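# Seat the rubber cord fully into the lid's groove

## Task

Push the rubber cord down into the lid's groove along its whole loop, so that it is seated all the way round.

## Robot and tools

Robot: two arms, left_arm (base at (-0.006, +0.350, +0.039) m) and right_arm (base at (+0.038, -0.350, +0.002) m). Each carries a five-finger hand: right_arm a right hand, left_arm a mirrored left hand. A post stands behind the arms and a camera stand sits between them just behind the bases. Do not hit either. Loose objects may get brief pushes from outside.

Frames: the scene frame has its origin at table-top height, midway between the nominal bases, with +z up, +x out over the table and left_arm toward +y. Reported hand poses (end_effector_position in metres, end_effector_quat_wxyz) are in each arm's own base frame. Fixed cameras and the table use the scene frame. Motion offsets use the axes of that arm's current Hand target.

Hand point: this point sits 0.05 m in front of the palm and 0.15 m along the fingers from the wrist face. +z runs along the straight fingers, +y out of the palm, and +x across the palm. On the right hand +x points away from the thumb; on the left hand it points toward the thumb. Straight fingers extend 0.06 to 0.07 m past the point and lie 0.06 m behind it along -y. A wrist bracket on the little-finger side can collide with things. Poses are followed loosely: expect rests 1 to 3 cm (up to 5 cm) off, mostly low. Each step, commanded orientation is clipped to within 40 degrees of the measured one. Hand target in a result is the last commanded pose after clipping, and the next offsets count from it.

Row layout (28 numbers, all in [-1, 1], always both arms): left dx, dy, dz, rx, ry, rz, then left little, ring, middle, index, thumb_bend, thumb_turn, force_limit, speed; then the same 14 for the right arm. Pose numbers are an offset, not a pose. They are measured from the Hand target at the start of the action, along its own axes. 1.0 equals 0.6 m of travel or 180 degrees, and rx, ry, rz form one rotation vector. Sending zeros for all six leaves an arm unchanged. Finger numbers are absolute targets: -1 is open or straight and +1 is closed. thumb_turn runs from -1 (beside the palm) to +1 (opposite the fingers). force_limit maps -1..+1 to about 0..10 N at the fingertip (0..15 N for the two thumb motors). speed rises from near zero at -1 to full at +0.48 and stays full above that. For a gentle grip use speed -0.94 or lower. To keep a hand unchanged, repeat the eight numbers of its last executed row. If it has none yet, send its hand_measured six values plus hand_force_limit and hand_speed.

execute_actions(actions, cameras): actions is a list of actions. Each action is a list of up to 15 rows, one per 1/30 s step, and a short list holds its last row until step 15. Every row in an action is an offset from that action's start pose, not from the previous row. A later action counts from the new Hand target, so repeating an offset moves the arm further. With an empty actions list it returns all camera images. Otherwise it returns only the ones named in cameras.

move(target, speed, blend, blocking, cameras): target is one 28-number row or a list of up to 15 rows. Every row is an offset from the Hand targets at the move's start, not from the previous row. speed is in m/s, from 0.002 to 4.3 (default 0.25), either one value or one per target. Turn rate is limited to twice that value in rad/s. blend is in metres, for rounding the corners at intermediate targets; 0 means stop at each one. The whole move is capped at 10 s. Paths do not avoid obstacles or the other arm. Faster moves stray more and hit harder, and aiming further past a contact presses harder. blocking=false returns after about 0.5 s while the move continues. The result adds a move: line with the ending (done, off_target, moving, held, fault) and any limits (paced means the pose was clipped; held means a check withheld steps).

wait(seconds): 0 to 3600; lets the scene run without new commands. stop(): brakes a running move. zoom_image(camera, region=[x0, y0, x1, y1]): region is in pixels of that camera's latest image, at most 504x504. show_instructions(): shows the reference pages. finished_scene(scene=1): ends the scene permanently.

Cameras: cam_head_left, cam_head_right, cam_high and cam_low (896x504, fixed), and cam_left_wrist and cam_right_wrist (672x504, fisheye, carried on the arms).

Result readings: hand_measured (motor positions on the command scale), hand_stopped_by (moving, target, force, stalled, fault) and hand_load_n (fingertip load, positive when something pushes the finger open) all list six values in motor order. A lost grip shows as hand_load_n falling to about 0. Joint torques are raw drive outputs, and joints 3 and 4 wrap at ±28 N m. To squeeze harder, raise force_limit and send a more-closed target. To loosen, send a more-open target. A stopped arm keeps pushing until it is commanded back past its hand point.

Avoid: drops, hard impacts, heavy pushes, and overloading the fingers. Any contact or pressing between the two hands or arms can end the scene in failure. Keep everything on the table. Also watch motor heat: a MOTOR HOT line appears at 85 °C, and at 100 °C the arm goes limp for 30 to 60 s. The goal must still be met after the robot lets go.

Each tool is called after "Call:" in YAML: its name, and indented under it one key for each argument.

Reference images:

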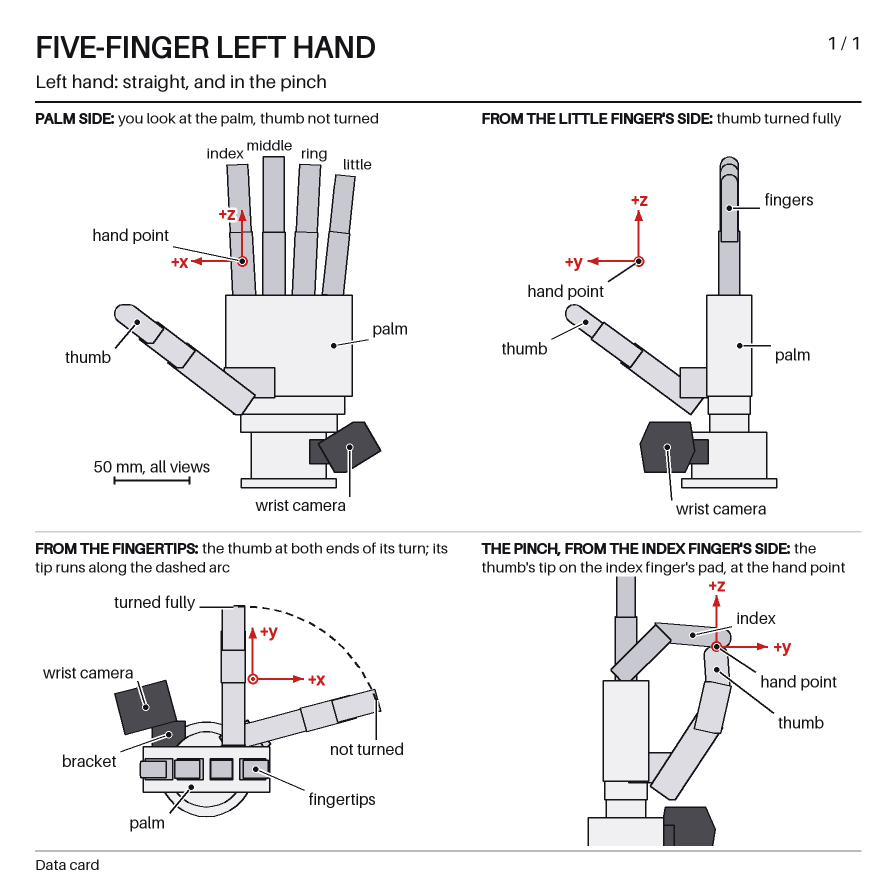

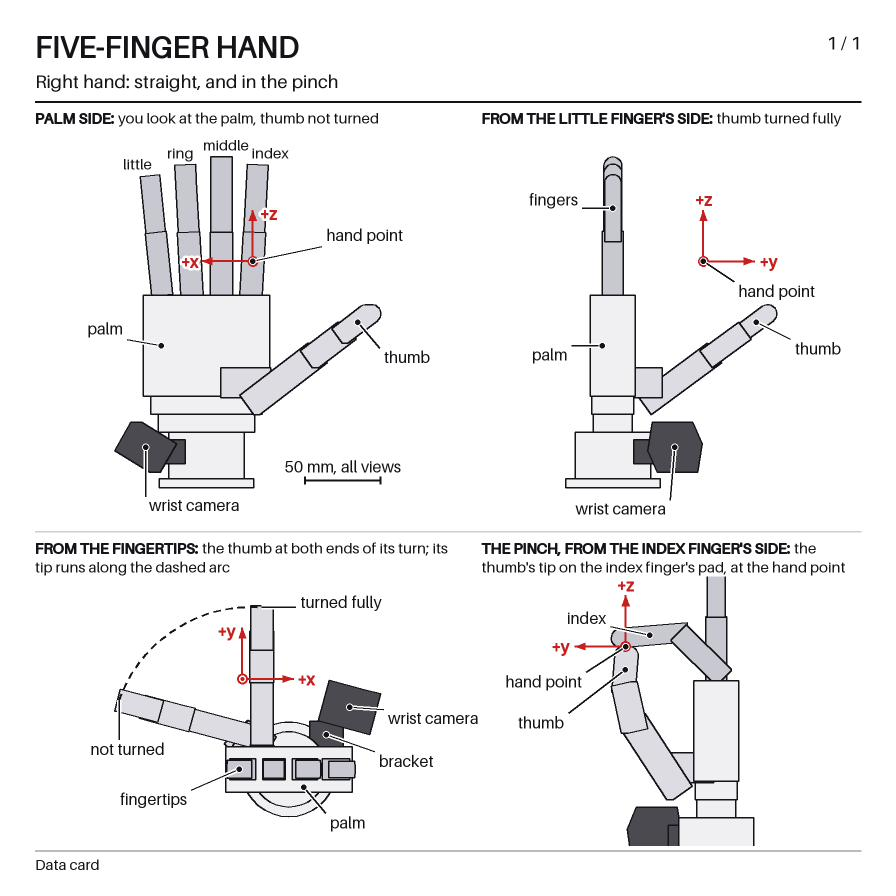

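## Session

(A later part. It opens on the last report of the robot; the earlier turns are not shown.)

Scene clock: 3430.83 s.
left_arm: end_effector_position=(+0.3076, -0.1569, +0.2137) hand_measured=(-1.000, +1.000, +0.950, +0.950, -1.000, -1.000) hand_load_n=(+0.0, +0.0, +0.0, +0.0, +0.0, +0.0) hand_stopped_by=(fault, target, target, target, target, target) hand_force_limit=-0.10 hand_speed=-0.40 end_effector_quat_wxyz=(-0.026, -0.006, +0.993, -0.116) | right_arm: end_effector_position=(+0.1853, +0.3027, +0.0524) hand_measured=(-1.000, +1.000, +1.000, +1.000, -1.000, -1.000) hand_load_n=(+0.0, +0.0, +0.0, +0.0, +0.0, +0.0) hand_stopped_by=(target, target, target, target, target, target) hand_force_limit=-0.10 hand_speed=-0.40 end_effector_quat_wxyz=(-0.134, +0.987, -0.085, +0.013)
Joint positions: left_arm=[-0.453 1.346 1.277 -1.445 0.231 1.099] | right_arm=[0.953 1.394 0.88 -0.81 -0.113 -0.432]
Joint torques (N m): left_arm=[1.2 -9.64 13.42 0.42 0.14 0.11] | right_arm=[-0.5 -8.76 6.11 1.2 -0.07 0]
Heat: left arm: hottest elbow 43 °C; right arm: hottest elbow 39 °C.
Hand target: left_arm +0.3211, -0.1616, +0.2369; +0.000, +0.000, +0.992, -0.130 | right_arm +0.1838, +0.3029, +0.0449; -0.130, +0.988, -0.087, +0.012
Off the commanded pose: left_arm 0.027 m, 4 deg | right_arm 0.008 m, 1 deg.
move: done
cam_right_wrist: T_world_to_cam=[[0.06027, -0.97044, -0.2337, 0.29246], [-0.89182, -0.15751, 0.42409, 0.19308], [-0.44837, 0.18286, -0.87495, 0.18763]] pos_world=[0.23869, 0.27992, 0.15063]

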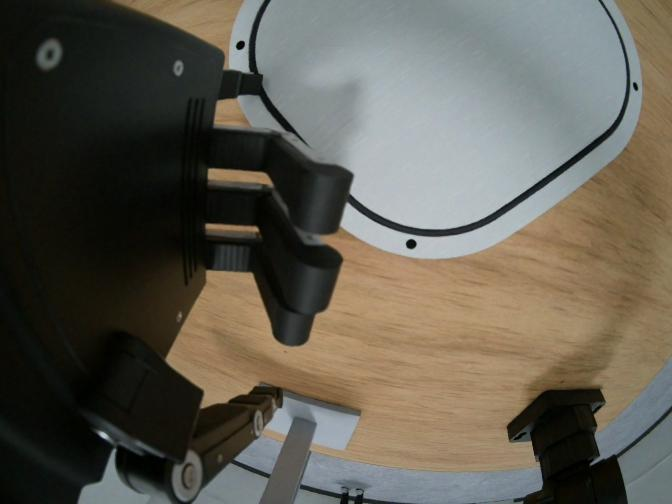

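Call:
move:
  target:
    - [0,0,0,0,0,0,-1,1,0.95,0.95,-1,-1,-0.1,-0.4,0.01195,-0.04034,-0.03059,0,0,0,-1,1,1,1,-1,-1,-0.1,-0.4]
    - [0,0,0,0,0,0,-1,1,0.95,0.95,-1,-1,-0.1,-0.4,0.01195,-0.05587,-0.08854,0,0,0,-1,1,1,1,-1,-1,-0.1,-0.4]
  speed: [0.18,0.18]
  blend: [0.008,0]
  cameras: ["cam_high","cam_low","cam_right_wrist"]

Call:
zoom_image:
  camera: "cam_right_wrist"
  region: [240, 60, 340, 160]

Call:
zoom_image:
  camera: "cam_high"
  region: [382, 232, 418, 256]

Call:
zoom_image:
  camera: "cam_low"
  region: [330, 260, 390, 305]

Scene clock: 3440.30 s.
left_arm: end_effector_position=(+0.3076, -0.1569, +0.2137) hand_measured=(-1.000, +1.000, +0.950, +0.950, -1.000, -1.000) hand_load_n=(+0.0, +0.5, +0.0, +0.0, +0.0, +0.0) hand_stopped_by=(fault, target, target, target, target, target) hand_force_limit=-0.10 hand_speed=-0.40 end_effector_quat_wxyz=(-0.026, -0.006, +0.993, -0.116) | right_arm: end_effector_position=(+0.1868, +0.3046, +0.0874) hand_measured=(-1.000, +1.000, +1.000, +1.000, -1.000, -1.000) hand_load_n=(+0.0, +0.0, +0.0, +0.0, +0.0, +0.0) hand_stopped_by=(target, target, target, target, target, target) hand_force_limit=-0.10 hand_speed=-0.40 end_effector_quat_wxyz=(-0.112, +0.990, -0.089, +0.001)
Joint positions: left_arm=[-0.453 1.346 1.277 -1.445 0.231 1.099] | right_arm=[0.953 1.391 0.978 -0.962 -0.111 -0.428]
Joint torques (N m): left_arm=[1.26 -8.88 13.39 0.43 0.14 0.07] | right_arm=[-0.26 -11.05 9.88 0.2 -0.11 0]
Heat: left arm: hottest elbow 43 °C; right arm: hottest elbow 39 °C.
Hand target: left_arm +0.3211, -0.1616, +0.2369; +0.000, +0.000, +0.992, -0.130 | right_arm +0.1941, +0.3200, +0.1049; -0.130, +0.988, -0.087, +0.012
Off the commanded pose: left_arm 0.027 m, 4 deg | right_arm 0.024 m, 2 deg.
move: off_target (right_arm)
cam_right_wrist: T_world_to_cam=[[0.05056, -0.97962, -0.19439, 0.30346], [-0.88007, -0.13572, 0.45503, 0.16837], [-0.47214, 0.14807, -0.869, 0.2331]] pos_world=[0.24289, 0.28561, 0.18494]

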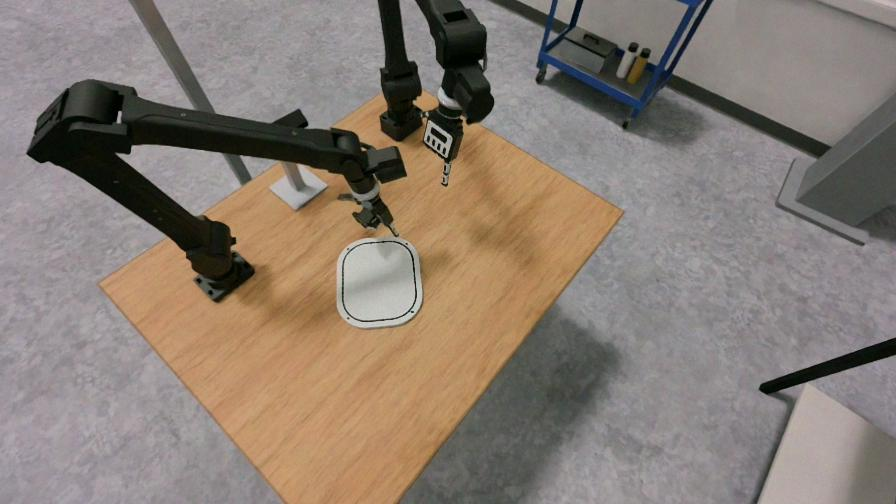

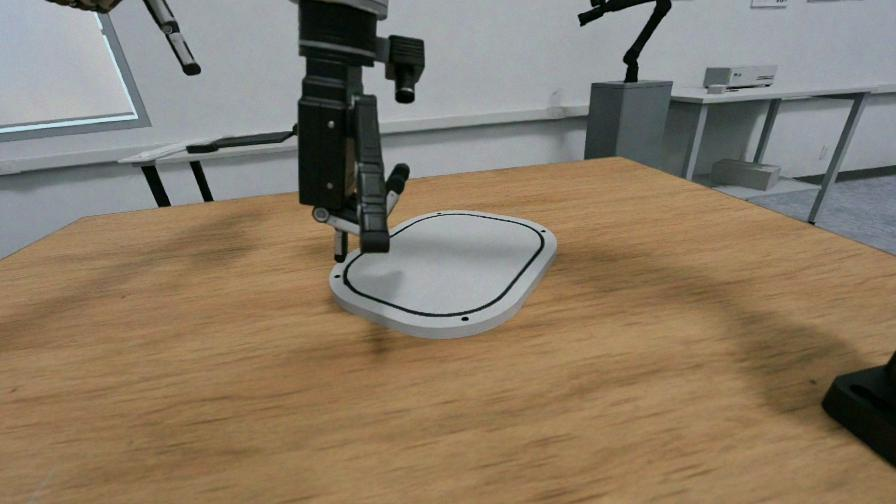

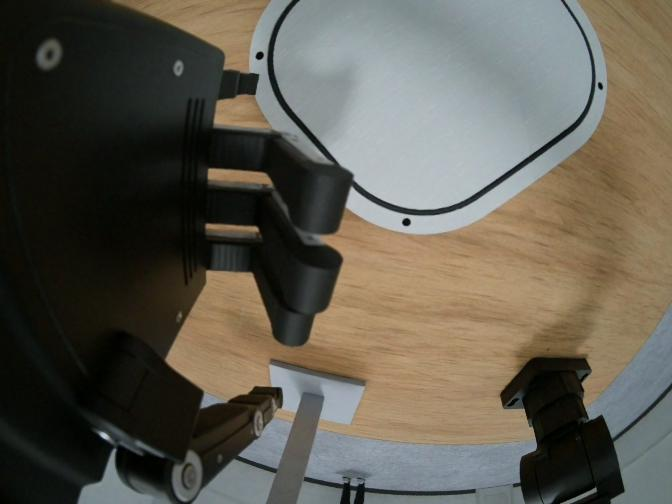

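Scaled by 5.040 from the camera's image (finer frame: 960x720).

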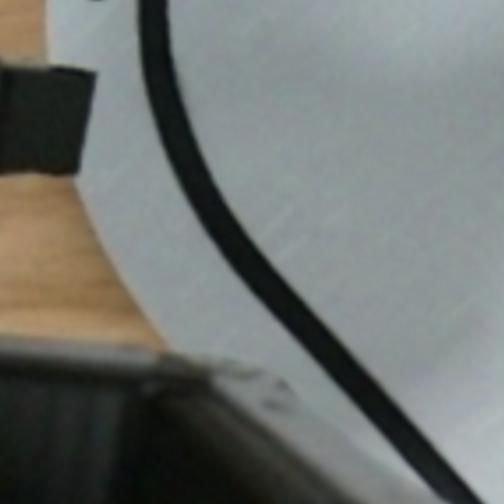

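Scaled by 14.000 from the camera's image (finer frame: 1280x720).

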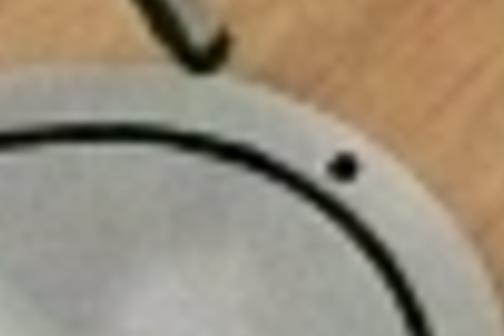

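Scaled by 8.400 from the camera's image (finer frame: 1280x720).

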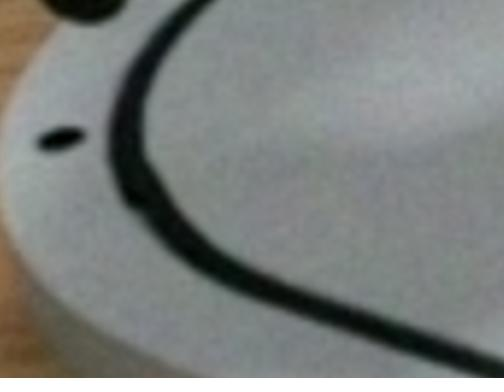

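Call:
move:
  target:
    - [0,0,0,0,0,0,-1,1,0.95,0.95,-1,-1,-0.1,-0.4,0.00793,0.02177,0.01142,0,0,0,-1,1,1,1,-1,-1,-0.1,-0.4]
  speed: [0.12]
  cameras: ["cam_right_wrist"]

Call:
zoom_image:
  camera: "cam_right_wrist"
  region: [240, 60, 320, 140]

Call:
zoom_image:
  camera: "cam_right_wrist"
  region: [260, 80, 300, 120]

Scene clock: 3448.50 s.
left_arm: end_effector_position=(+0.3076, -0.1569, +0.2137) hand_measured=(-1.000, +1.000, +0.950, +0.950, -1.000, -1.000) hand_load_n=(+0.5, +0.0, +0.0, +0.0, +0.0, +0.0) hand_stopped_by=(fault, target, target, target, target, target) hand_force_limit=-0.10 hand_speed=-0.40 end_effector_quat_wxyz=(-0.026, -0.006, +0.993, -0.116) | right_arm: end_effector_position=(+0.1900, +0.3041, +0.0875) hand_measured=(-1.000, +1.000, +1.000, +1.000, -1.000, -1.000) hand_load_n=(+0.0, +0.5, +0.0, +0.0, +0.0, +0.0) hand_stopped_by=(target, target, target, target, target, target) hand_force_limit=-0.10 hand_speed=-0.40 end_effector_quat_wxyz=(-0.115, +0.989, -0.088, +0.003)
Joint positions: left_arm=[-0.453 1.346 1.277 -1.445 0.231 1.099] | right_arm=[0.946 1.39 0.978 -0.957 -0.111 -0.435]
Joint torques (N m): left_arm=[1.32 -9.64 13.18 0.38 0.11 0.06] | right_arm=[-1.32 -11.63 7.46 1.05 -0.28 -0.15]
Heat: left arm: hottest elbow 43 °C; right arm: hottest elbow 39 °C.
Hand target: left_arm +0.3211, -0.1616, +0.2369; +0.000, +0.000, +0.992, -0.130 | right_arm +0.1969, +0.3084, +0.0949; -0.130, +0.988, -0.087, +0.012
Off the commanded pose: left_arm 0.027 m, 4 deg | right_arm 0.011 m, 2 deg.
move: off_target (right_arm)
cam_right_wrist: T_world_to_cam=[[0.05128, -0.97876, -0.19848, 0.30284], [-0.88208, -0.13758, 0.45056, 0.17234], [-0.4683, 0.15197, -0.8704, 0.23297]] pos_world=[0.24559, 0.28471, 0.18524]

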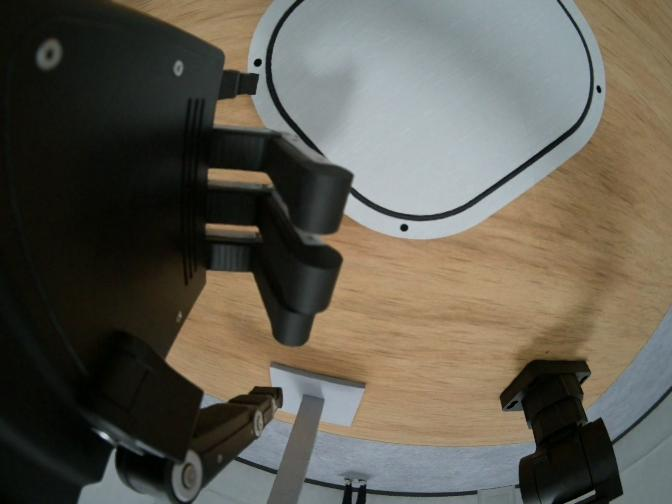

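Scaled by 6.300 from the camera's image (finer frame: 960x720).

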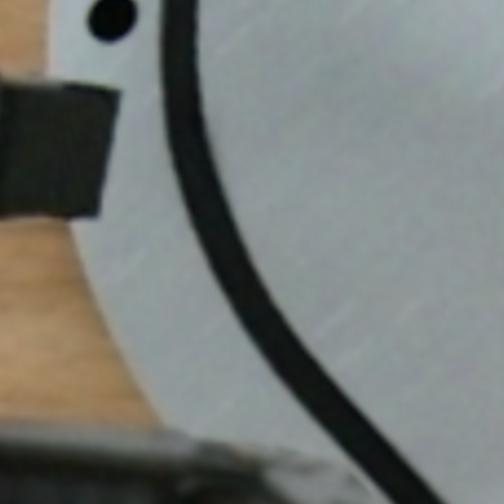

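Scaled by 12.600 from the camera's image (finer frame: 960x720).

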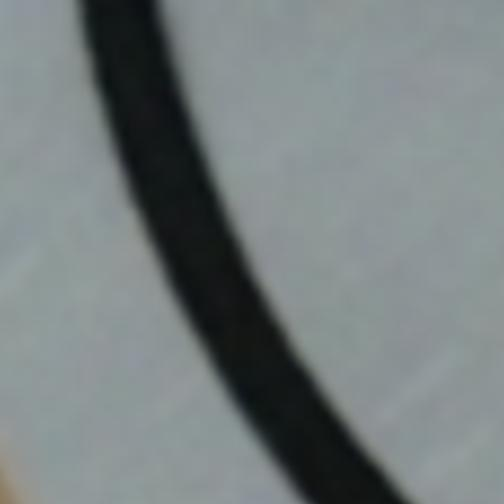

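Call:
move:
  target:
    - [0,0,0,0,0,0,-1,1,0.95,0.95,-1,-1,-0.1,-0.4,0.0003,0.02157,0.0805,0,0,0,-1,1,1,1,-1,-1,-0.1,-0.4]
  speed: [0.06]
  cameras: ["cam_right_wrist"]

Call:
zoom_image:
  camera: "cam_right_wrist"
  region: [220, 40, 300, 120]

Scene clock: 3455.07 s.
left_arm: end_effector_position=(+0.3076, -0.1569, +0.2137) hand_measured=(-1.000, +1.000, +0.950, +0.950, -1.000, -1.000) hand_load_n=(-0.5, +0.0, +0.0, +0.5, +0.0, +0.0) hand_stopped_by=(fault, target, target, target, target, target) hand_force_limit=-0.10 hand_speed=-0.40 end_effector_quat_wxyz=(-0.026, -0.006, +0.993, -0.116) | right_arm: end_effector_position=(+0.1948, +0.3111, +0.0519) hand_measured=(-1.000, +1.000, +1.000, +1.000, -1.000, -1.000) hand_load_n=(+0.0, +0.5, +0.0, +0.0, +0.0, +0.0) hand_stopped_by=(target, target, target, target, target, target) hand_force_limit=-0.10 hand_speed=-0.40 end_effector_quat_wxyz=(-0.134, +0.987, -0.086, +0.013)
Joint positions: left_arm=[-0.453 1.346 1.277 -1.445 0.231 1.099] | right_arm=[0.946 1.427 0.912 -0.812 -0.114 -0.437]
Joint torques (N m): left_arm=[0.91 -9.11 13.44 0.39 0.13 0.03] | right_arm=[-1.38 -9.52 6.13 1.13 -0.22 -0.13]
Heat: left arm: hottest elbow 43 °C; right arm: hottest elbow 39 °C.
Hand target: left_arm +0.3211, -0.1616, +0.2369; +0.000, +0.000, +0.992, -0.130 | right_arm +0.1972, +0.3086, +0.0450; -0.130, +0.988, -0.087, +0.012
Off the commanded pose: left_arm 0.027 m, 4 deg | right_arm 0.008 m, 0 deg.
move: done
cam_right_wrist: T_world_to_cam=[[0.05866, -0.97093, -0.23206, 0.30021], [-0.89187, -0.1554, 0.42475, 0.2024], [-0.44847, 0.18205, -0.87506, 0.19019]] pos_world=[0.24819, 0.28831, 0.15013]

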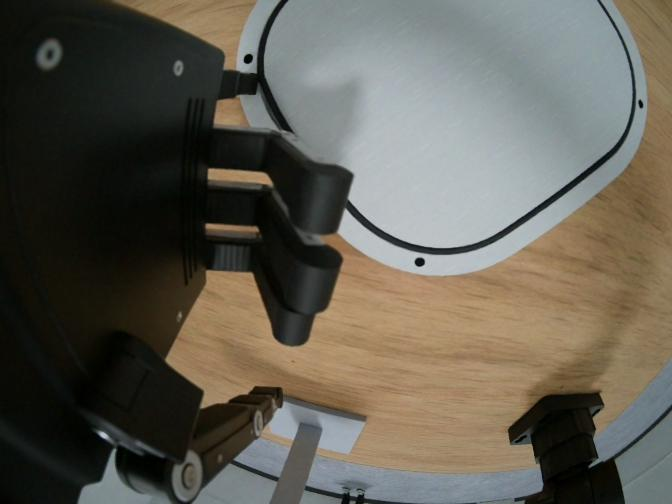

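Scaled by 6.300 from the camera's image (finer frame: 960x720).

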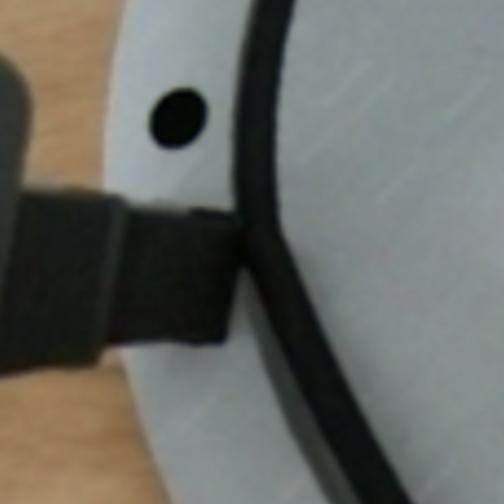

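Call:
move:
  target:
    - [0,0,0,0,0,0,-1,1,0.95,0.95,-1,-1,-0.1,-0.4,0.01287,-0.04,-0.03069,0,0,0,-1,1,1,1,-1,-1,-0.1,-0.4]
    - [0,0,0,0,0,0,-1,1,0.95,0.95,-1,-1,-0.1,-0.4,0.01287,-0.05553,-0.08864,0,0,0,-1,1,1,1,-1,-1,-0.1,-0.4]
    - [0,0,0,0,0,0,-1,1,0.95,0.95,-1,-1,-0.1,-0.4,-0.02038,-0.00895,-0.08388,0,0,0,-1,1,1,1,-1,-1,-0.1,-0.4]
    - [0,0,0,0,0,0,-1,1,0.95,0.95,-1,-1,-0.1,-0.4,-0.02038,0.01262,-0.00338,0,0,0,-1,1,1,1,-1,-1,-0.1,-0.4]
  speed: [0.18,0.18,0.12,0.06]
  blend: [0.008,0.008,0,0]
  cameras: ["cam_right_wrist"]

Call:
zoom_image:
  camera: "cam_right_wrist"
  region: [220, 40, 300, 120]

Scene clock: 3485.43 s.
left_arm: end_effector_position=(+0.3076, -0.1569, +0.2137) hand_measured=(-1.000, +1.000, +0.950, +0.950, -1.000, -1.000) hand_load_n=(+0.0, +0.0, +0.0, +0.0, +0.0, +0.0) hand_stopped_by=(fault, target, target, target, target, target) hand_force_limit=-0.10 hand_speed=-0.40 end_effector_quat_wxyz=(-0.026, -0.006, +0.993, -0.116) | right_arm: end_effector_position=(+0.1850, +0.3026, +0.0524) hand_measured=(-1.000, +1.000, +1.000, +1.000, -1.000, -1.000) hand_load_n=(+0.0, +0.0, +0.0, +0.0, +0.0, +0.0) hand_stopped_by=(target, target, target, target, target, target) hand_force_limit=-0.10 hand_speed=-0.40 end_effector_quat_wxyz=(-0.134, +0.987, -0.085, +0.013)
Joint positions: left_arm=[-0.453 1.346 1.277 -1.445 0.231 1.099] | right_arm=[0.953 1.393 0.879 -0.81 -0.113 -0.432]
Joint torques (N m): left_arm=[1.03 -9.47 13.44 0.42 0.11 0.11] | right_arm=[-0.5 -8.82 6.17 1.21 -0.06 0]
Heat: left arm: hottest elbow 43 °C; right arm: hottest elbow 39 °C.
Hand target: left_arm +0.3211, -0.1616, +0.2369; +0.000, +0.000, +0.992, -0.130 | right_arm +0.1837, +0.3029, +0.0449; -0.130, +0.988, -0.087, +0.012
Off the commanded pose: left_arm 0.027 m, 4 deg | right_arm 0.007 m, 1 deg.
move: done
cam_right_wrist: T_world_to_cam=[[0.0607, -0.97041, -0.2337, 0.29217], [-0.89174, -0.15792, 0.42411, 0.19288], [-0.44846, 0.18266, -0.87494, 0.18761]] pos_world=[0.23839, 0.27971, 0.15063]

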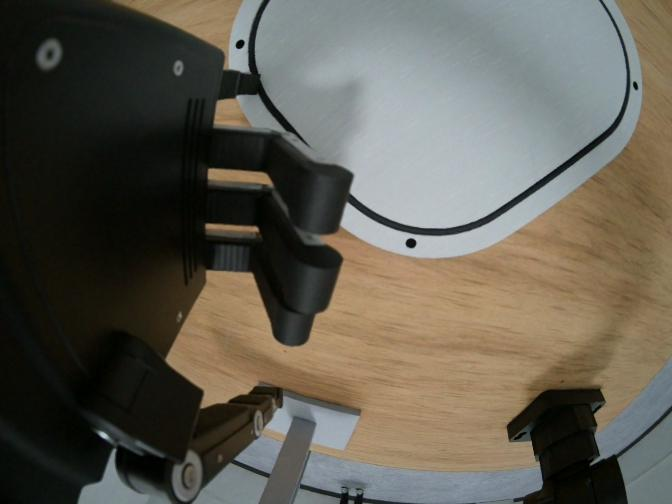

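Scaled by 6.300 from the camera's image (finer frame: 960x720).

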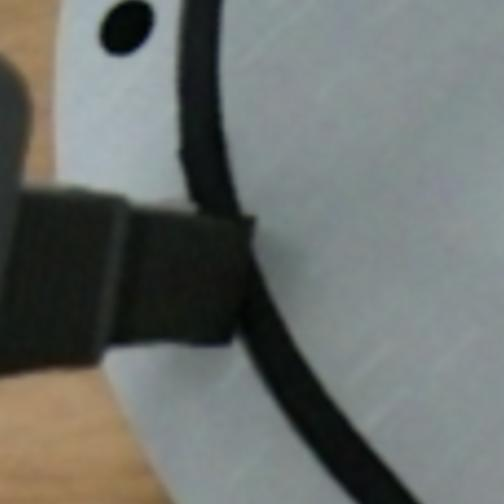

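Call:
move:
  target:
    - [0,0,0,0,0,0,-1,1,0.95,0.95,-1,-1,-0.1,-0.4,0.01195,-0.04034,-0.03059,0,0,0,-1,1,1,1,-1,-1,-0.1,-0.4]
    - [0,0,0,0,0,0,-1,1,0.95,0.95,-1,-1,-0.1,-0.4,0.01195,-0.05587,-0.08854,0,0,0,-1,1,1,1,-1,-1,-0.1,-0.4]
  speed: [0.18,0.18]
  blend: [0.008,0]
  cameras: ["cam_high","cam_low","cam_right_wrist"]

Call:
zoom_image:
  camera: "cam_right_wrist"
  region: [240, 30, 340, 130]

Call:
zoom_image:
  camera: "cam_low"
  region: [330, 260, 390, 305]

Scene clock: 3496.07 s.
left_arm: end_effector_position=(+0.3076, -0.1569, +0.2137) hand_measured=(-1.000, +1.000, +0.950, +0.950, -1.000, -1.000) hand_load_n=(+0.0, +0.0, +0.0, +0.0, -0.5, +0.0) hand_stopped_by=(fault, target, target, target, target, target) hand_force_limit=-0.10 hand_speed=-0.40 end_effector_quat_wxyz=(-0.026, -0.006, +0.993, -0.116) | right_arm: end_effector_position=(+0.1865, +0.3046, +0.0873) hand_measured=(-1.000, +1.000, +1.000, +1.000, -1.000, -1.000) hand_load_n=(+0.0, +0.0, +0.0, +0.0, +0.0, +0.0) hand_stopped_by=(target, target, target, target, target, target) hand_force_limit=-0.10 hand_speed=-0.40 end_effector_quat_wxyz=(-0.112, +0.990, -0.088, +0.001)
Joint positions: left_arm=[-0.453 1.346 1.277 -1.445 0.231 1.099] | right_arm=[0.954 1.391 0.978 -0.962 -0.111 -0.428]
Joint torques (N m): left_arm=[0.32 -9.52 13.34 0.29 0.11 0.08] | right_arm=[-0.26 -11.11 9.91 0.21 -0.11 0]
Heat: left arm: hottest elbow 43 °C; right arm: hottest elbow 39 °C.
Hand target: left_arm +0.3211, -0.1616, +0.2369; +0.000, +0.000, +0.992, -0.130 | right_arm +0.1940, +0.3200, +0.1049; -0.130, +0.988, -0.087, +0.012
Off the commanded pose: left_arm 0.027 m, 4 deg | right_arm 0.025 m, 2 deg.
move: off_target (right_arm)
cam_right_wrist: T_world_to_cam=[[0.05122, -0.97964, -0.1941, 0.30335], [-0.87989, -0.1362, 0.45525, 0.16822], [-0.47242, 0.14746, -0.86895, 0.23309]] pos_world=[0.24259, 0.28571, 0.18484]

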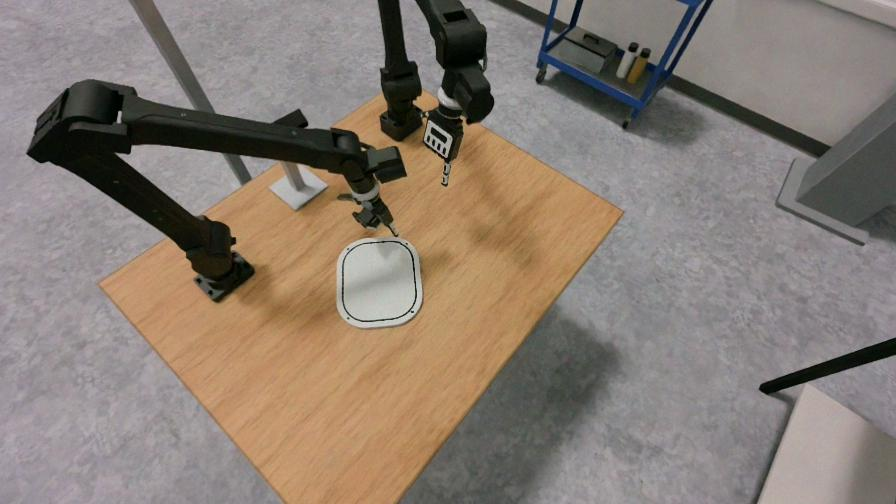

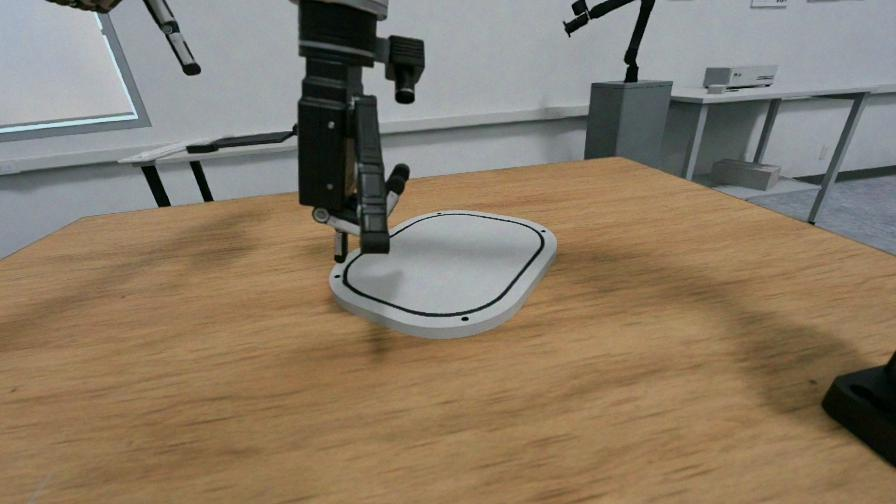

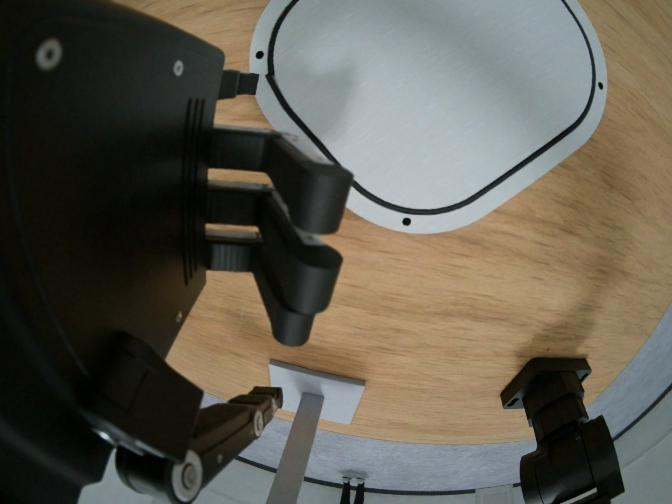

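Scaled by 5.040 from the camera's image (finer frame: 960x720).

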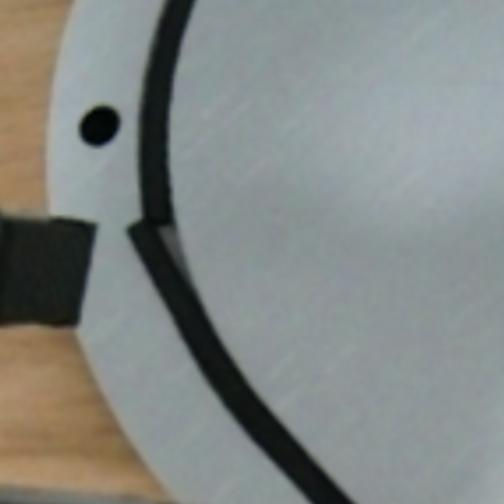

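Scaled by 8.400 from the camera's image (finer frame: 1280x720).

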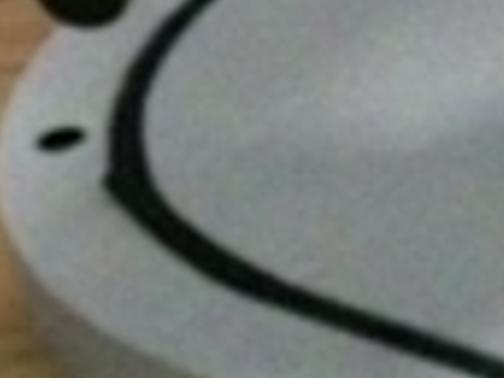

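Call:
move:
  target:
    - [0,0,0,0,0,0,-1,1,0.95,0.95,-1,-1,-0.1,-0.4,-0.0072,0.01862,0.01227,0,0,0,-1,1,1,1,-1,-1,-0.1,-0.4]
    - [0,0,0,0,0,0,-1,1,0.95,0.95,-1,-1,-0.1,-0.4,-0.0072,0.04019,0.09276,0,0,0,-1,1,1,1,-1,-1,-0.1,-0.4]
    - [0,0,0,0,0,0,-1,1,0.95,0.95,-1,-1,-0.1,-0.4,0.00495,-0.00002,0.06213,0,0,0,-1,1,1,1,-1,-1,-0.1,-0.4]
    - [0,0,0,0,0,0,-1,1,0.95,0.95,-1,-1,-0.1,-0.4,0.00495,-0.01555,0.00417,0,0,0,-1,1,1,1,-1,-1,-0.1,-0.4]
    - [0,0,0,0,0,0,-1,1,0.95,0.95,-1,-1,-0.1,-0.4,0.00947,0.02461,0.01066,0,0,0,-1,1,1,1,-1,-1,-0.1,-0.4]
  speed: [0.12,0.06,0.18,0.18,0.15]
  blend: [0,0,0.008,0.008,0]
  cameras: ["cam_right_wrist","cam_low"]

Call:
zoom_image:
  camera: "cam_right_wrist"
  region: [240, 30, 340, 130]

Call:
zoom_image:
  camera: "cam_low"
  region: [330, 260, 390, 305]

Scene clock: 3559.77 s.
left_arm: end_effector_position=(+0.3076, -0.1569, +0.2137) hand_measured=(-1.000, +1.000, +0.950, +0.950, -1.000, -1.000) hand_load_n=(+0.0, +0.0, +0.0, +0.0, -0.5, +0.0) hand_stopped_by=(fault, target, target, target, target, target) hand_force_limit=-0.10 hand_speed=-0.40 end_effector_quat_wxyz=(-0.026, -0.006, +0.993, -0.116) | right_arm: end_effector_position=(+0.1955, +0.3080, +0.0926) hand_measured=(-1.000, +1.000, +1.000, +1.000, -1.000, -1.000) hand_load_n=(+0.0, +0.0, +0.0, +0.0, +0.0, +0.0) hand_stopped_by=(target, target, target, target, target, target) hand_force_limit=-0.10 hand_speed=-0.40 end_effector_quat_wxyz=(-0.128, +0.988, -0.088, +0.011)
Joint positions: left_arm=[-0.453 1.346 1.277 -1.445 0.231 1.099] | right_arm=[0.94 1.378 0.982 -0.942 -0.112 -0.439]
Joint torques (N m): left_arm=[0.67 -9.41 13.23 0.38 0.06 0.06] | right_arm=[-1.2 -10.75 7.09 0.47 -0.29 -0.13]
Heat: left arm: hottest elbow 43 °C; right arm: hottest elbow 42 °C.
Hand target: left_arm +0.3211, -0.1616, +0.2369; +0.000, +0.000, +0.992, -0.130 | right_arm +0.1974, +0.3065, +0.0950; -0.130, +0.988, -0.087, +0.012
Off the commanded pose: left_arm 0.027 m, 4 deg | right_arm 0.003 m, 0 deg.
move: done
cam_right_wrist: T_world_to_cam=[[0.05336, -0.9736, -0.22195, 0.30761], [-0.89033, -0.14703, 0.43093, 0.18179], [-0.45218, 0.17461, -0.87467, 0.22968]] pos_world=[0.24929, 0.28612, 0.19083]
Images, in order (width x height): cam_low 896x504, cam_right_wrist 672x504.

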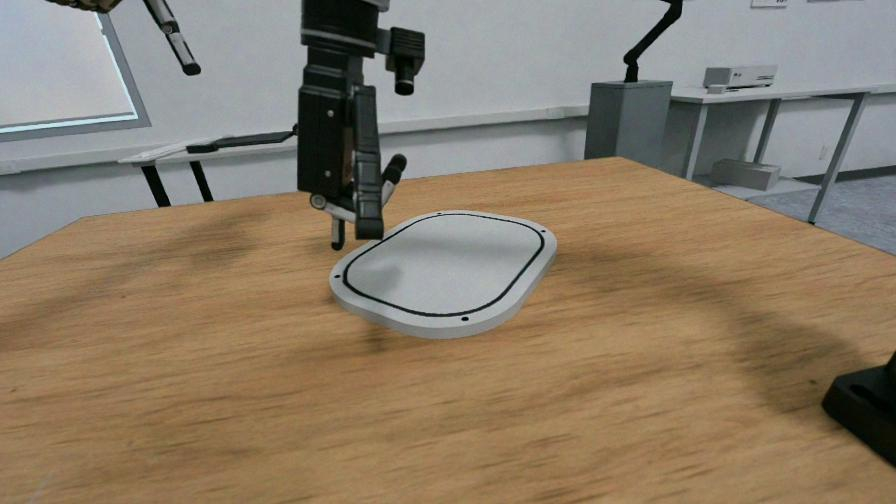

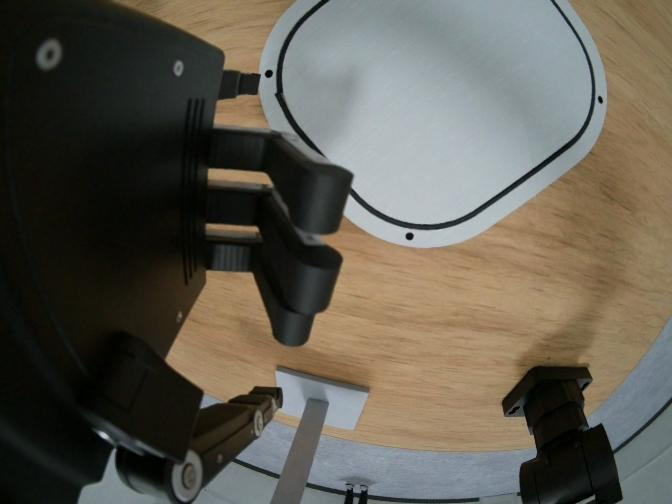

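Scaled by 5.040 from the camera's image (finer frame: 960x720).

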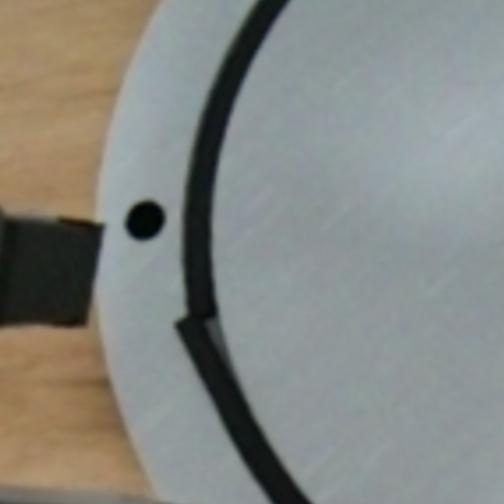

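Scaled by 8.400 from the camera's image (finer frame: 1280x720).

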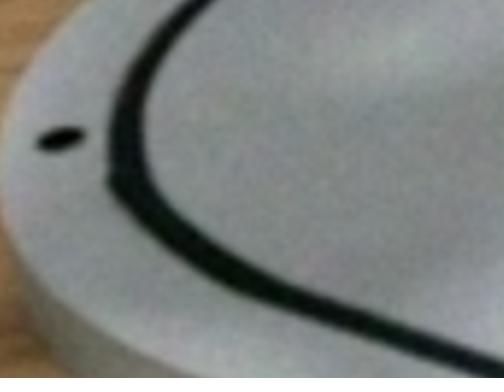

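Call:
move:
  target:
    - [0,0,0,0,0,0,-1,1,0.95,0.95,-1,-1,-0.1,-0.4,-0.00568,-0.01718,0.0046,0,0,0,-1,1,1,1,-1,-1,-0.1,-0.4]
    - [0,0,0,0,0,0,-1,1,0.95,0.95,-1,-1,-0.1,-0.4,-0.00568,0.00331,0.08107,0,0,0,-1,1,1,1,-1,-1,-0.1,-0.4]
  speed: [0.1,0.06]
  blend: [0,0]
  cameras: ["cam_right_wrist"]

Call:
zoom_image:
  camera: "cam_right_wrist"
  region: [220, 40, 300, 120]

Scene clock: 3579.67 s.
left_arm: end_effector_position=(+0.3076, -0.1569, +0.2137) hand_measured=(-1.000, +1.000, +0.950, +0.950, -1.000, -1.000) hand_load_n=(+0.0, +0.0, +0.0, +0.0, +0.0, +0.0) hand_stopped_by=(fault, target, target, target, target, target) hand_force_limit=-0.10 hand_speed=-0.40 end_effector_quat_wxyz=(-0.026, -0.006, +0.993, -0.116) | right_arm: end_effector_position=(+0.1977, +0.3158, +0.0526) hand_measured=(-1.000, +1.000, +1.000, +1.000, -1.000, -1.000) hand_load_n=(+0.0, +0.0, +0.0, +0.0, +0.0, +0.0) hand_stopped_by=(target, target, target, target, target, target) hand_force_limit=-0.10 hand_speed=-0.40 end_effector_quat_wxyz=(-0.131, +0.987, -0.087, +0.012)
Joint positions: left_arm=[-0.453 1.346 1.277 -1.445 0.231 1.099] | right_arm=[0.947 1.443 0.932 -0.819 -0.112 -0.435]
Joint torques (N m): left_arm=[0.56 -9.23 13.41 0.29 0.11 0.05] | right_arm=[-0.32 -10.17 6.31 1.16 -0.14 0]
Heat: left arm: hottest elbow 43 °C; right arm: hottest elbow 42 °C.
Hand target: left_arm +0.3211, -0.1616, +0.2369; +0.000, +0.000, +0.992, -0.130 | right_arm +0.1958, +0.3177, +0.0474; -0.130, +0.988, -0.087, +0.012
Off the commanded pose: left_arm 0.027 m, 4 deg | right_arm 0.006 m, 0 deg.
move: done
cam_right_wrist: T_world_to_cam=[[0.05718, -0.972, -0.22791, 0.30523], [-0.89136, -0.15252, 0.42687, 0.20432], [-0.44968, 0.17874, -0.87512, 0.19264]] pos_world=[0.25129, 0.29341, 0.15093]

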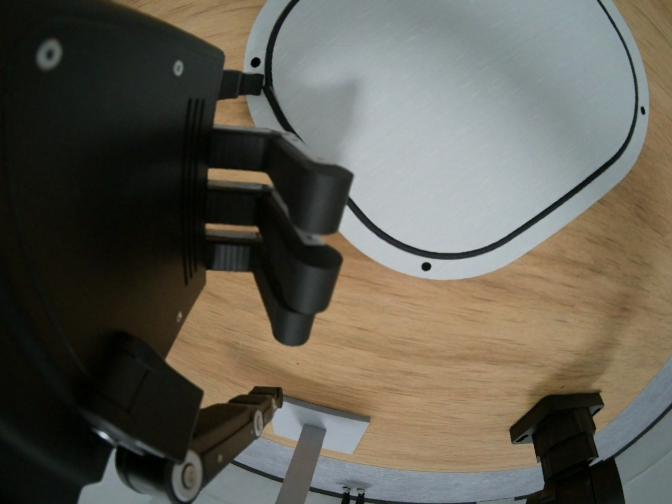

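Scaled by 6.300 from the camera's image (finer frame: 960x720).

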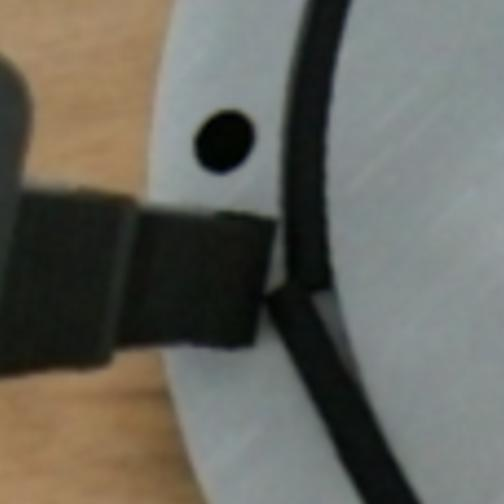

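Call:
move:
  target:
    - [0,0,0,0,0,0,-1,1,0.95,0.95,-1,-1,-0.1,-0.4,-0.00155,0.00451,-0.00121,0,0,0,-1,1,1,1,-1,-1,-0.1,-0.4]
  speed: [0.03]
  cameras: ["cam_right_wrist"]

Call:
zoom_image:
  camera: "cam_right_wrist"
  region: [220, 40, 300, 120]

Scene clock: 3590.17 s.
left_arm: end_effector_position=(+0.3076, -0.1569, +0.2137) hand_measured=(-1.000, +1.000, +0.950, +0.950, -1.000, -1.000) hand_load_n=(+0.0, +0.0, +0.0, +0.0, +0.0, +0.0) hand_stopped_by=(fault, target, target, target, target, target) hand_force_limit=-0.10 hand_speed=-0.40 end_effector_quat_wxyz=(-0.026, -0.006, +0.993, -0.116) | right_arm: end_effector_position=(+0.1977, +0.3158, +0.0526) hand_measured=(-1.000, +1.000, +1.000, +1.000, -1.000, -1.000) hand_load_n=(+0.0, +0.0, +0.0, +0.0, +0.0, +0.0) hand_stopped_by=(target, target, target, target, target, target) hand_force_limit=-0.10 hand_speed=-0.40 end_effector_quat_wxyz=(-0.131, +0.987, -0.087, +0.012)
Joint positions: left_arm=[-0.453 1.346 1.277 -1.445 0.231 1.099] | right_arm=[0.947 1.443 0.932 -0.819 -0.112 -0.435]
Joint torques (N m): left_arm=[0.73 -8.82 13.27 0.31 0.13 0.08] | right_arm=[-0.38 -10.64 5.78 1.17 -0.14 -0.01]
Heat: left arm: hottest elbow 43 °C; right arm: hottest elbow 42 °C.
Hand target: left_arm +0.3211, -0.1616, +0.2369; +0.000, +0.000, +0.992, -0.130 | right_arm +0.1944, +0.3151, +0.0474; -0.130, +0.988, -0.087, +0.012
Off the commanded pose: left_arm 0.027 m, 4 deg | right_arm 0.006 m, 0 deg.
move: done
cam_right_wrist: T_world_to_cam=[[0.05718, -0.972, -0.22791, 0.30523], [-0.89136, -0.15252, 0.42687, 0.20432], [-0.44968, 0.17874, -0.87512, 0.19264]] pos_world=[0.25129, 0.29341, 0.15093]

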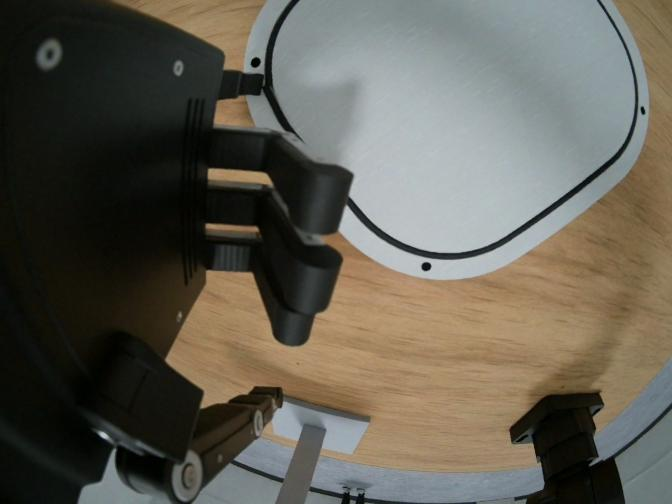

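Scaled by 6.300 from the camera's image (finer frame: 960x720).

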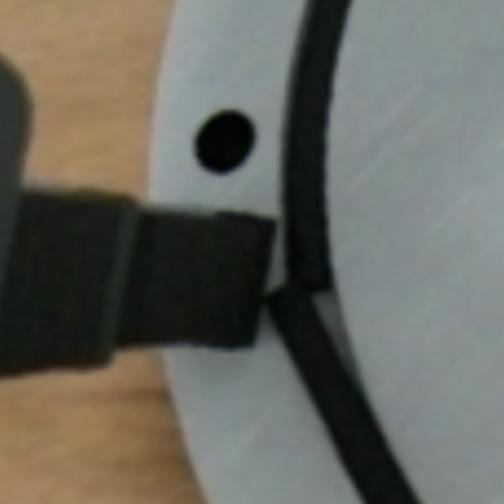

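Call:
move:
  target:
    - [0,0,0,0,0,0,-1,1,0.95,0.95,-1,-1,-0.1,-0.4,-0.0021,0.006,-0.0016,0,0,0,-1,1,1,1,-1,-1,-0.1,-0.4]
  speed: [0.03]
  cameras: ["cam_right_wrist"]

Call:
zoom_image:
  camera: "cam_right_wrist"
  region: [220, 40, 300, 120]

Scene clock: 3593.70 s.
left_arm: end_effector_position=(+0.3076, -0.1569, +0.2137) hand_measured=(-1.000, +1.000, +0.950, +0.950, -1.000, -1.000) hand_load_n=(+0.0, +0.0, +0.0, +0.0, +0.0, +0.0) hand_stopped_by=(fault, target, target, target, target, target) hand_force_limit=-0.10 hand_speed=-0.40 end_effector_quat_wxyz=(-0.026, -0.006, +0.993, -0.116) | right_arm: end_effector_position=(+0.1962, +0.3134, +0.0517) hand_measured=(-1.000, +1.000, +1.000, +1.000, -1.000, -1.000) hand_load_n=(+0.0, +0.0, +0.0, +0.0, +0.0, +0.0) hand_stopped_by=(target, target, target, target, target, target) hand_force_limit=-0.10 hand_speed=-0.40 end_effector_quat_wxyz=(-0.132, +0.987, -0.087, +0.013)
Joint positions: left_arm=[-0.453 1.346 1.277 -1.445 0.231 1.099] | right_arm=[0.947 1.436 0.922 -0.815 -0.111 -0.435]
Joint torques (N m): left_arm=[0.56 -9.82 13.48 0.34 0.14 0.08] | right_arm=[-0.44 -10.75 5.74 1.02 -0.17 -0.01]
Heat: left arm: hottest elbow 43 °C; right arm: hottest elbow 41 °C.
Hand target: left_arm +0.3211, -0.1616, +0.2369; +0.000, +0.000, +0.992, -0.130 | right_arm +0.1926, +0.3116, +0.0474; -0.130, +0.988, -0.087, +0.012
Off the commanded pose: left_arm 0.027 m, 4 deg | right_arm 0.006 m, 0 deg.
move: done
cam_right_wrist: T_world_to_cam=[[0.05734, -0.9719, -0.22832, 0.30268], [-0.89195, -0.15261, 0.42561, 0.20317], [-0.44849, 0.17924, -0.87563, 0.19116]] pos_world=[0.24959, 0.29091, 0.15003]

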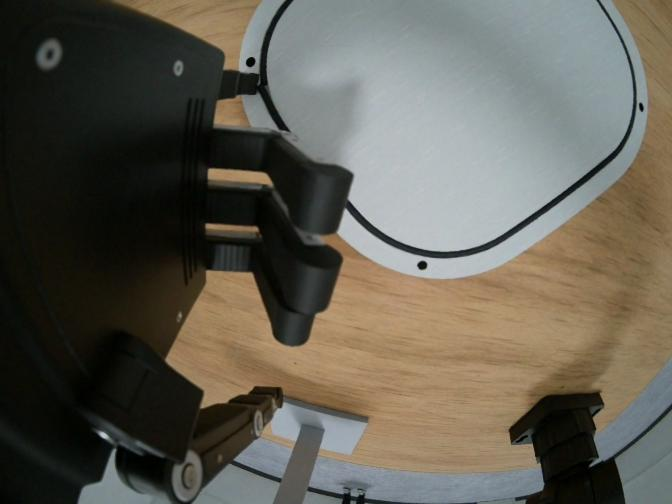

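Scaled by 6.300 from the camera's image (finer frame: 960x720).

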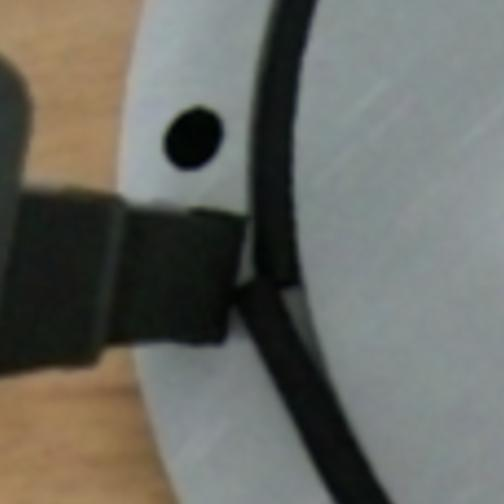

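Call:
move:
  target:
    - [0,0,0,0,0,0,-1,1,0.95,0.95,-1,-1,-0.1,-0.4,-0.00155,0.00451,-0.00121,0,0,0,-1,1,1,1,-1,-1,-0.1,-0.4]
  speed: [0.03]
  cameras: ["cam_right_wrist"]

Call:
zoom_image:
  camera: "cam_right_wrist"
  region: [220, 40, 300, 120]

Scene clock: 3599.67 s.
left_arm: end_effector_position=(+0.3076, -0.1569, +0.2137) hand_measured=(-1.000, +1.000, +0.950, +0.950, -1.000, -1.000) hand_load_n=(+0.0, +0.0, +0.0, +0.0, -0.5, +0.0) hand_stopped_by=(fault, target, target, target, target, target) hand_force_limit=-0.10 hand_speed=-0.40 end_effector_quat_wxyz=(-0.026, -0.006, +0.993, -0.116) | right_arm: end_effector_position=(+0.1959, +0.3130, +0.0513) hand_measured=(-1.000, +1.000, +1.000, +1.000, -1.000, -1.000) hand_load_n=(+0.5, +0.0, +0.0, +0.0, +0.0, +0.0) hand_stopped_by=(target, target, target, target, target, target) hand_force_limit=-0.10 hand_speed=-0.40 end_effector_quat_wxyz=(-0.134, +0.987, -0.086, +0.014)
Joint positions: left_arm=[-0.453 1.346 1.277 -1.445 0.231 1.099] | right_arm=[0.947 1.433 0.916 -0.809 -0.111 -0.435]
Joint torques (N m): left_arm=[0.67 -9.64 13.48 0.32 0.09 0.07] | right_arm=[-0.5 -10.99 5.59 0.77 -0.18 -0.03]
Heat: left arm: hottest elbow 43 °C; right arm: hottest elbow 41 °C.
Hand target: left_arm +0.3211, -0.1616, +0.2369; +0.000, +0.000, +0.992, -0.130 | right_arm +0.1911, +0.3090, +0.0474; -0.130, +0.988, -0.087, +0.012
Off the commanded pose: left_arm 0.027 m, 4 deg | right_arm 0.007 m, 1 deg.
move: done
cam_right_wrist: T_world_to_cam=[[0.058, -0.97105, -0.23173, 0.30195], [-0.89307, -0.15421, 0.42266, 0.20387], [-0.44616, 0.18244, -0.87616, 0.18926]] pos_world=[0.24899, 0.29012, 0.14962]

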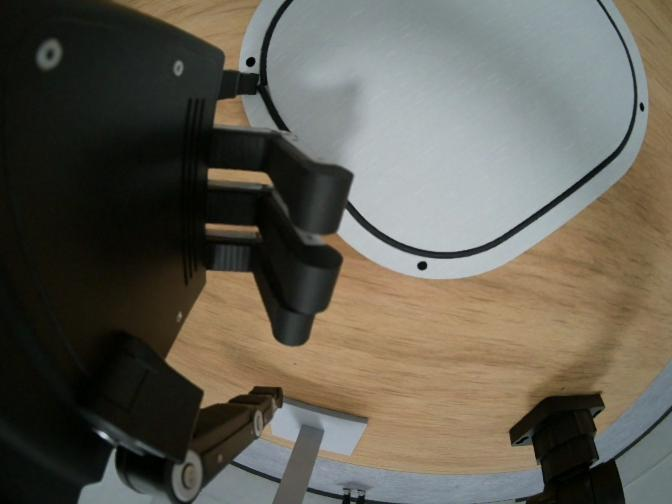

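Scaled by 6.300 from the camera's image (finer frame: 960x720).

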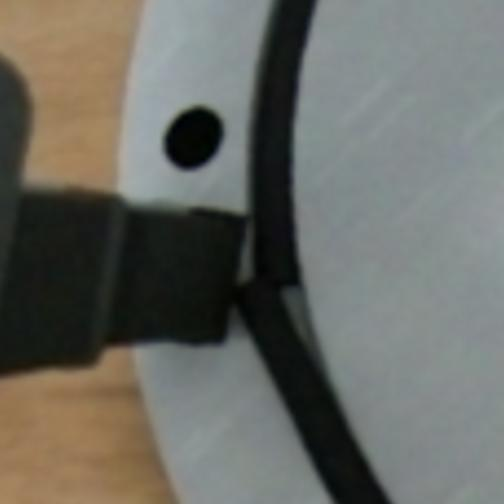

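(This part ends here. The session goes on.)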